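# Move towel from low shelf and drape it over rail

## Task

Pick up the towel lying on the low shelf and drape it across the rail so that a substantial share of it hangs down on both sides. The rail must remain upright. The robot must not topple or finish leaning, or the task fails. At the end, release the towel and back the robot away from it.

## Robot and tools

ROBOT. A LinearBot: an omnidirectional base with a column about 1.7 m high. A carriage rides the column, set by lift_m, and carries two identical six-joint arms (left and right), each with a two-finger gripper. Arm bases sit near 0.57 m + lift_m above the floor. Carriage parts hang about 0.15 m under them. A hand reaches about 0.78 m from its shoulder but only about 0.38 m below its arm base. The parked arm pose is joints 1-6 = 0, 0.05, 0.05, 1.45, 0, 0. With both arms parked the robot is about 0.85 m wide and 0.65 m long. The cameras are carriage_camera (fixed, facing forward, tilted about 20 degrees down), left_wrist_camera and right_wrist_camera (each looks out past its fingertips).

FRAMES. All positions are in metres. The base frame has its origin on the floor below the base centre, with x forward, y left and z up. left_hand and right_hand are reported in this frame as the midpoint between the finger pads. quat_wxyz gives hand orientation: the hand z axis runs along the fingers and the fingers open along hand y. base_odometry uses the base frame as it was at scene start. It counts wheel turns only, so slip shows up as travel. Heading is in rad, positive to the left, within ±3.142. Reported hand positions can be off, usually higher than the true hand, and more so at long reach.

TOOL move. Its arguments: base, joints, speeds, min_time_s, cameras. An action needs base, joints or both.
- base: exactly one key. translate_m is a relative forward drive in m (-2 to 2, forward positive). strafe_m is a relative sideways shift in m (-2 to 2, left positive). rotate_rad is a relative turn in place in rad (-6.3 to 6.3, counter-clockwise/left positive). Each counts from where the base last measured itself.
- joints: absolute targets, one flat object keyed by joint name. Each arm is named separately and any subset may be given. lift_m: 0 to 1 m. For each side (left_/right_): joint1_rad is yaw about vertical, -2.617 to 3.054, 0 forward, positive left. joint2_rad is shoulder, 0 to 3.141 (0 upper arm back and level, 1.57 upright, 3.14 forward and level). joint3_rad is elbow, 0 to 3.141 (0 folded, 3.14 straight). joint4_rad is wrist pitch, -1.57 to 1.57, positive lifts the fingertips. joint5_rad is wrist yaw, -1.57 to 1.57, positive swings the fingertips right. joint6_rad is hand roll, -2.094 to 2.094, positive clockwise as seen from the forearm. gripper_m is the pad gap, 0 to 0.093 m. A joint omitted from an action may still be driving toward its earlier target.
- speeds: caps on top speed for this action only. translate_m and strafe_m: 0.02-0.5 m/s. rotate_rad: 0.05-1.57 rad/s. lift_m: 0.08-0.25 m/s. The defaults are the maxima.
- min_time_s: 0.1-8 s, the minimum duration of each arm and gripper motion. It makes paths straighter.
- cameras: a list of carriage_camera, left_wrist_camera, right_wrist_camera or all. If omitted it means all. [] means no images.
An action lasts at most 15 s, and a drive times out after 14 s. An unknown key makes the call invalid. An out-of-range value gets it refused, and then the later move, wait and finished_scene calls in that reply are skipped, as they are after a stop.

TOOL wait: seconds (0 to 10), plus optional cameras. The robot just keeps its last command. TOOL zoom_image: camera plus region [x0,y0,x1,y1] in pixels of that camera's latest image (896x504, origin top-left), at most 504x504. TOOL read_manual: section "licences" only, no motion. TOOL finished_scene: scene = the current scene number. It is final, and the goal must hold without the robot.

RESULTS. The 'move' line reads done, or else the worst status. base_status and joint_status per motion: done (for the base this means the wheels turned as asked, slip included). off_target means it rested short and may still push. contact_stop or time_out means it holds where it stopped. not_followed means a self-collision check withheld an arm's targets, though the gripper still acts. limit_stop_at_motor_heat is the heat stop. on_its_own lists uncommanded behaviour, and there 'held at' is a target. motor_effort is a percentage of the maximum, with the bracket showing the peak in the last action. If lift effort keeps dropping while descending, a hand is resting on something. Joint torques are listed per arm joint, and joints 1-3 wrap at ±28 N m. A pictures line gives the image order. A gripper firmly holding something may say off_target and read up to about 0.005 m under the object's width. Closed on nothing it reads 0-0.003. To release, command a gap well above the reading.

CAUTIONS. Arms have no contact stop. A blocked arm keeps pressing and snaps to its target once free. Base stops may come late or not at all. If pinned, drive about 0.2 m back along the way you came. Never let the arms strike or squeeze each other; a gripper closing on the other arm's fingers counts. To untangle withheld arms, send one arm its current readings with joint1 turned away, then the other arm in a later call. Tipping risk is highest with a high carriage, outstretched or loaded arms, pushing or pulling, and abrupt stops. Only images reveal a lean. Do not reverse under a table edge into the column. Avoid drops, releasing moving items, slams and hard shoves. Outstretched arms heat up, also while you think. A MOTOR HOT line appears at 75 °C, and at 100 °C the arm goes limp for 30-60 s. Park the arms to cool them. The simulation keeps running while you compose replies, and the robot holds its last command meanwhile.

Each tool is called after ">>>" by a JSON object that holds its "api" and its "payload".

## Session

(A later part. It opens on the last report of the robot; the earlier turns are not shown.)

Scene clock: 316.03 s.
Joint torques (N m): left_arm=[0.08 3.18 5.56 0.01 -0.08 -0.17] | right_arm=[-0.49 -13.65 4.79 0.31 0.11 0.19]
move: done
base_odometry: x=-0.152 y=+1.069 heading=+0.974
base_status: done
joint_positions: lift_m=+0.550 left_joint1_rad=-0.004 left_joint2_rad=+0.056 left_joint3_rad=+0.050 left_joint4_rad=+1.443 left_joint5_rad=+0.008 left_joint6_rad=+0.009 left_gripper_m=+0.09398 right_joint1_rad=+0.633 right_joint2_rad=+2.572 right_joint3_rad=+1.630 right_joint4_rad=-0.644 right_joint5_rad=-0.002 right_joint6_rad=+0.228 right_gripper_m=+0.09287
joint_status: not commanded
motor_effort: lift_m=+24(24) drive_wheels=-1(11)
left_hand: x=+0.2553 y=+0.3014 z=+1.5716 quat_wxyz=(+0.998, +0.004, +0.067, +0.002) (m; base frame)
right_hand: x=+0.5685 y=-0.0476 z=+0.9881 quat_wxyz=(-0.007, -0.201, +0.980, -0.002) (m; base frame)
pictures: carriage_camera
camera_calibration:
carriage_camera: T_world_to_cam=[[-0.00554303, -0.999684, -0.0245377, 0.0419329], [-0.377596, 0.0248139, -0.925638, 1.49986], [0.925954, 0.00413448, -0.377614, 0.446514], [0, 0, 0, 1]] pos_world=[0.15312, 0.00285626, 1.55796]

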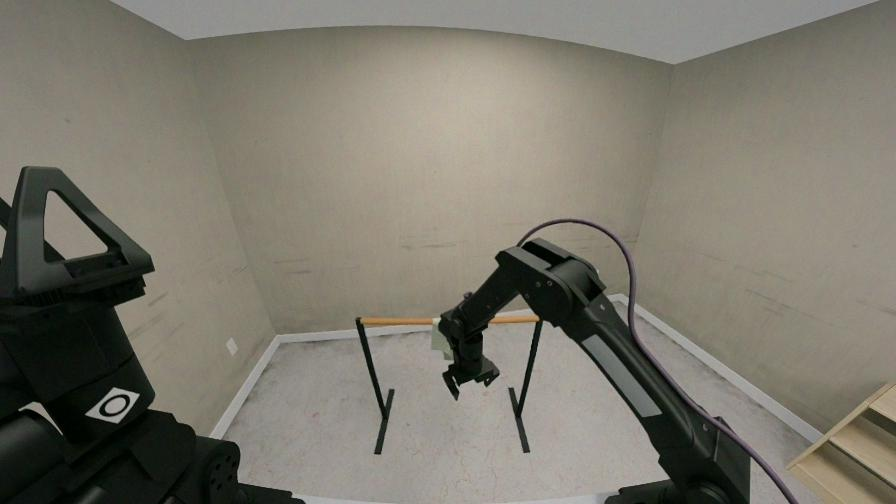

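Park the right arm and view the result.

>>> {"api": "move", "payload": {"joints": {"right_joint1_rad": 0, "right_joint2_rad": 0.05, "right_joint3_rad": 0.05, "right_joint4_rad": 1.45, "right_joint5_rad": 0, "right_joint6_rad": 0, "lift_m": 0.3}, "min_time_s": 2, "cameras": ["carriage_camera"]}}

>>> {"api": "zoom_image", "payload": {"camera": "carriage_camera", "region": [330, 250, 570, 430]}}

Scene clock: 321.00 s.
Joint torques (N m): left_arm=[-0.03 3.26 5.6 -0.01 -0.06 -0.16] | right_arm=[-0.88 2.78 4.89 0.08 0.07 -0.09]
move: done
base_odometry: x=-0.152 y=+1.069 heading=+0.974
base_status: not commanded
joint_positions: lift_m=+0.300 left_joint1_rad=-0.004 left_joint2_rad=+0.056 left_joint3_rad=+0.050 left_joint4_rad=+1.443 left_joint5_rad=+0.008 left_joint6_rad=+0.008 left_gripper_m=+0.09398 right_joint1_rad=+0.007 right_joint2_rad=+0.061 right_joint3_rad=+0.061 right_joint4_rad=+1.433 right_joint5_rad=+0.000 right_joint6_rad=+0.014 right_gripper_m=+0.09287
joint_status: all done
motor_effort: lift_m=+19(20) drive_wheels=+0(2)
left_hand: x=+0.2554 y=+0.3014 z=+1.3220 quat_wxyz=(+0.998, +0.004, +0.067, +0.002) (m; base frame)
right_hand: x=+0.2562 y=-0.3026 z=+1.3247 quat_wxyz=(+0.998, +0.000, +0.069, +0.010) (m; base frame)
pictures: carriage_camera
camera_calibration:
carriage_camera: T_world_to_cam=[[-0.00554303, -0.999684, -0.0245377, 0.0358132], [-0.377596, 0.0248139, -0.925638, 1.269], [0.925954, 0.00413448, -0.377614, 0.352337], [0, 0, 0, 1]] pos_world=[0.15312, 0.00285626, 1.30856]

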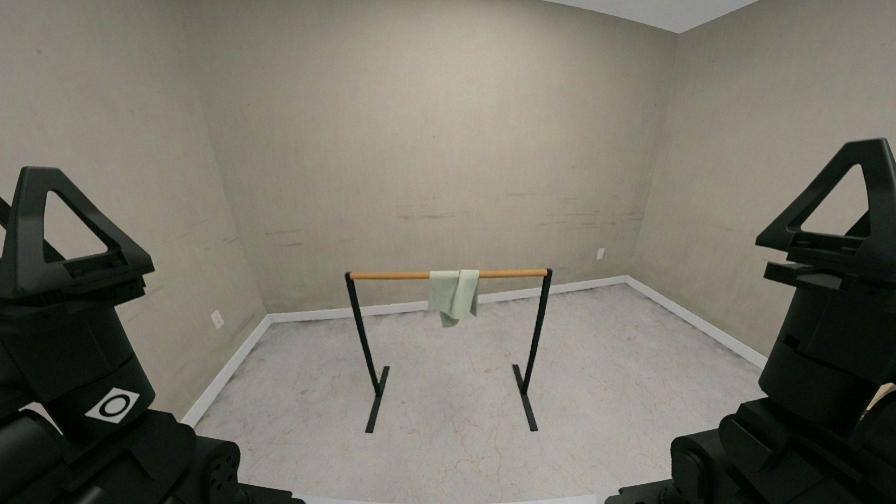

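Scaled by 2.100 from the camera's 896x504 image, which has a finer 1280x720 frame.

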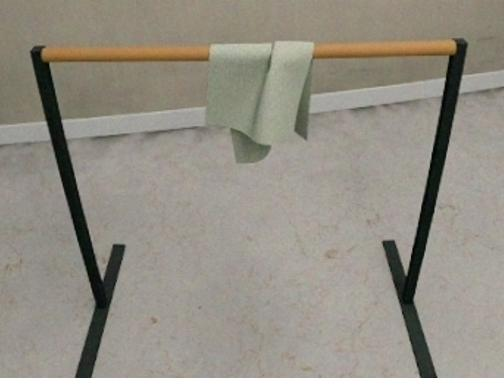

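>>> {"api": "finished_scene", "payload": {"scene": 1}}

The scene is finished: the task was done.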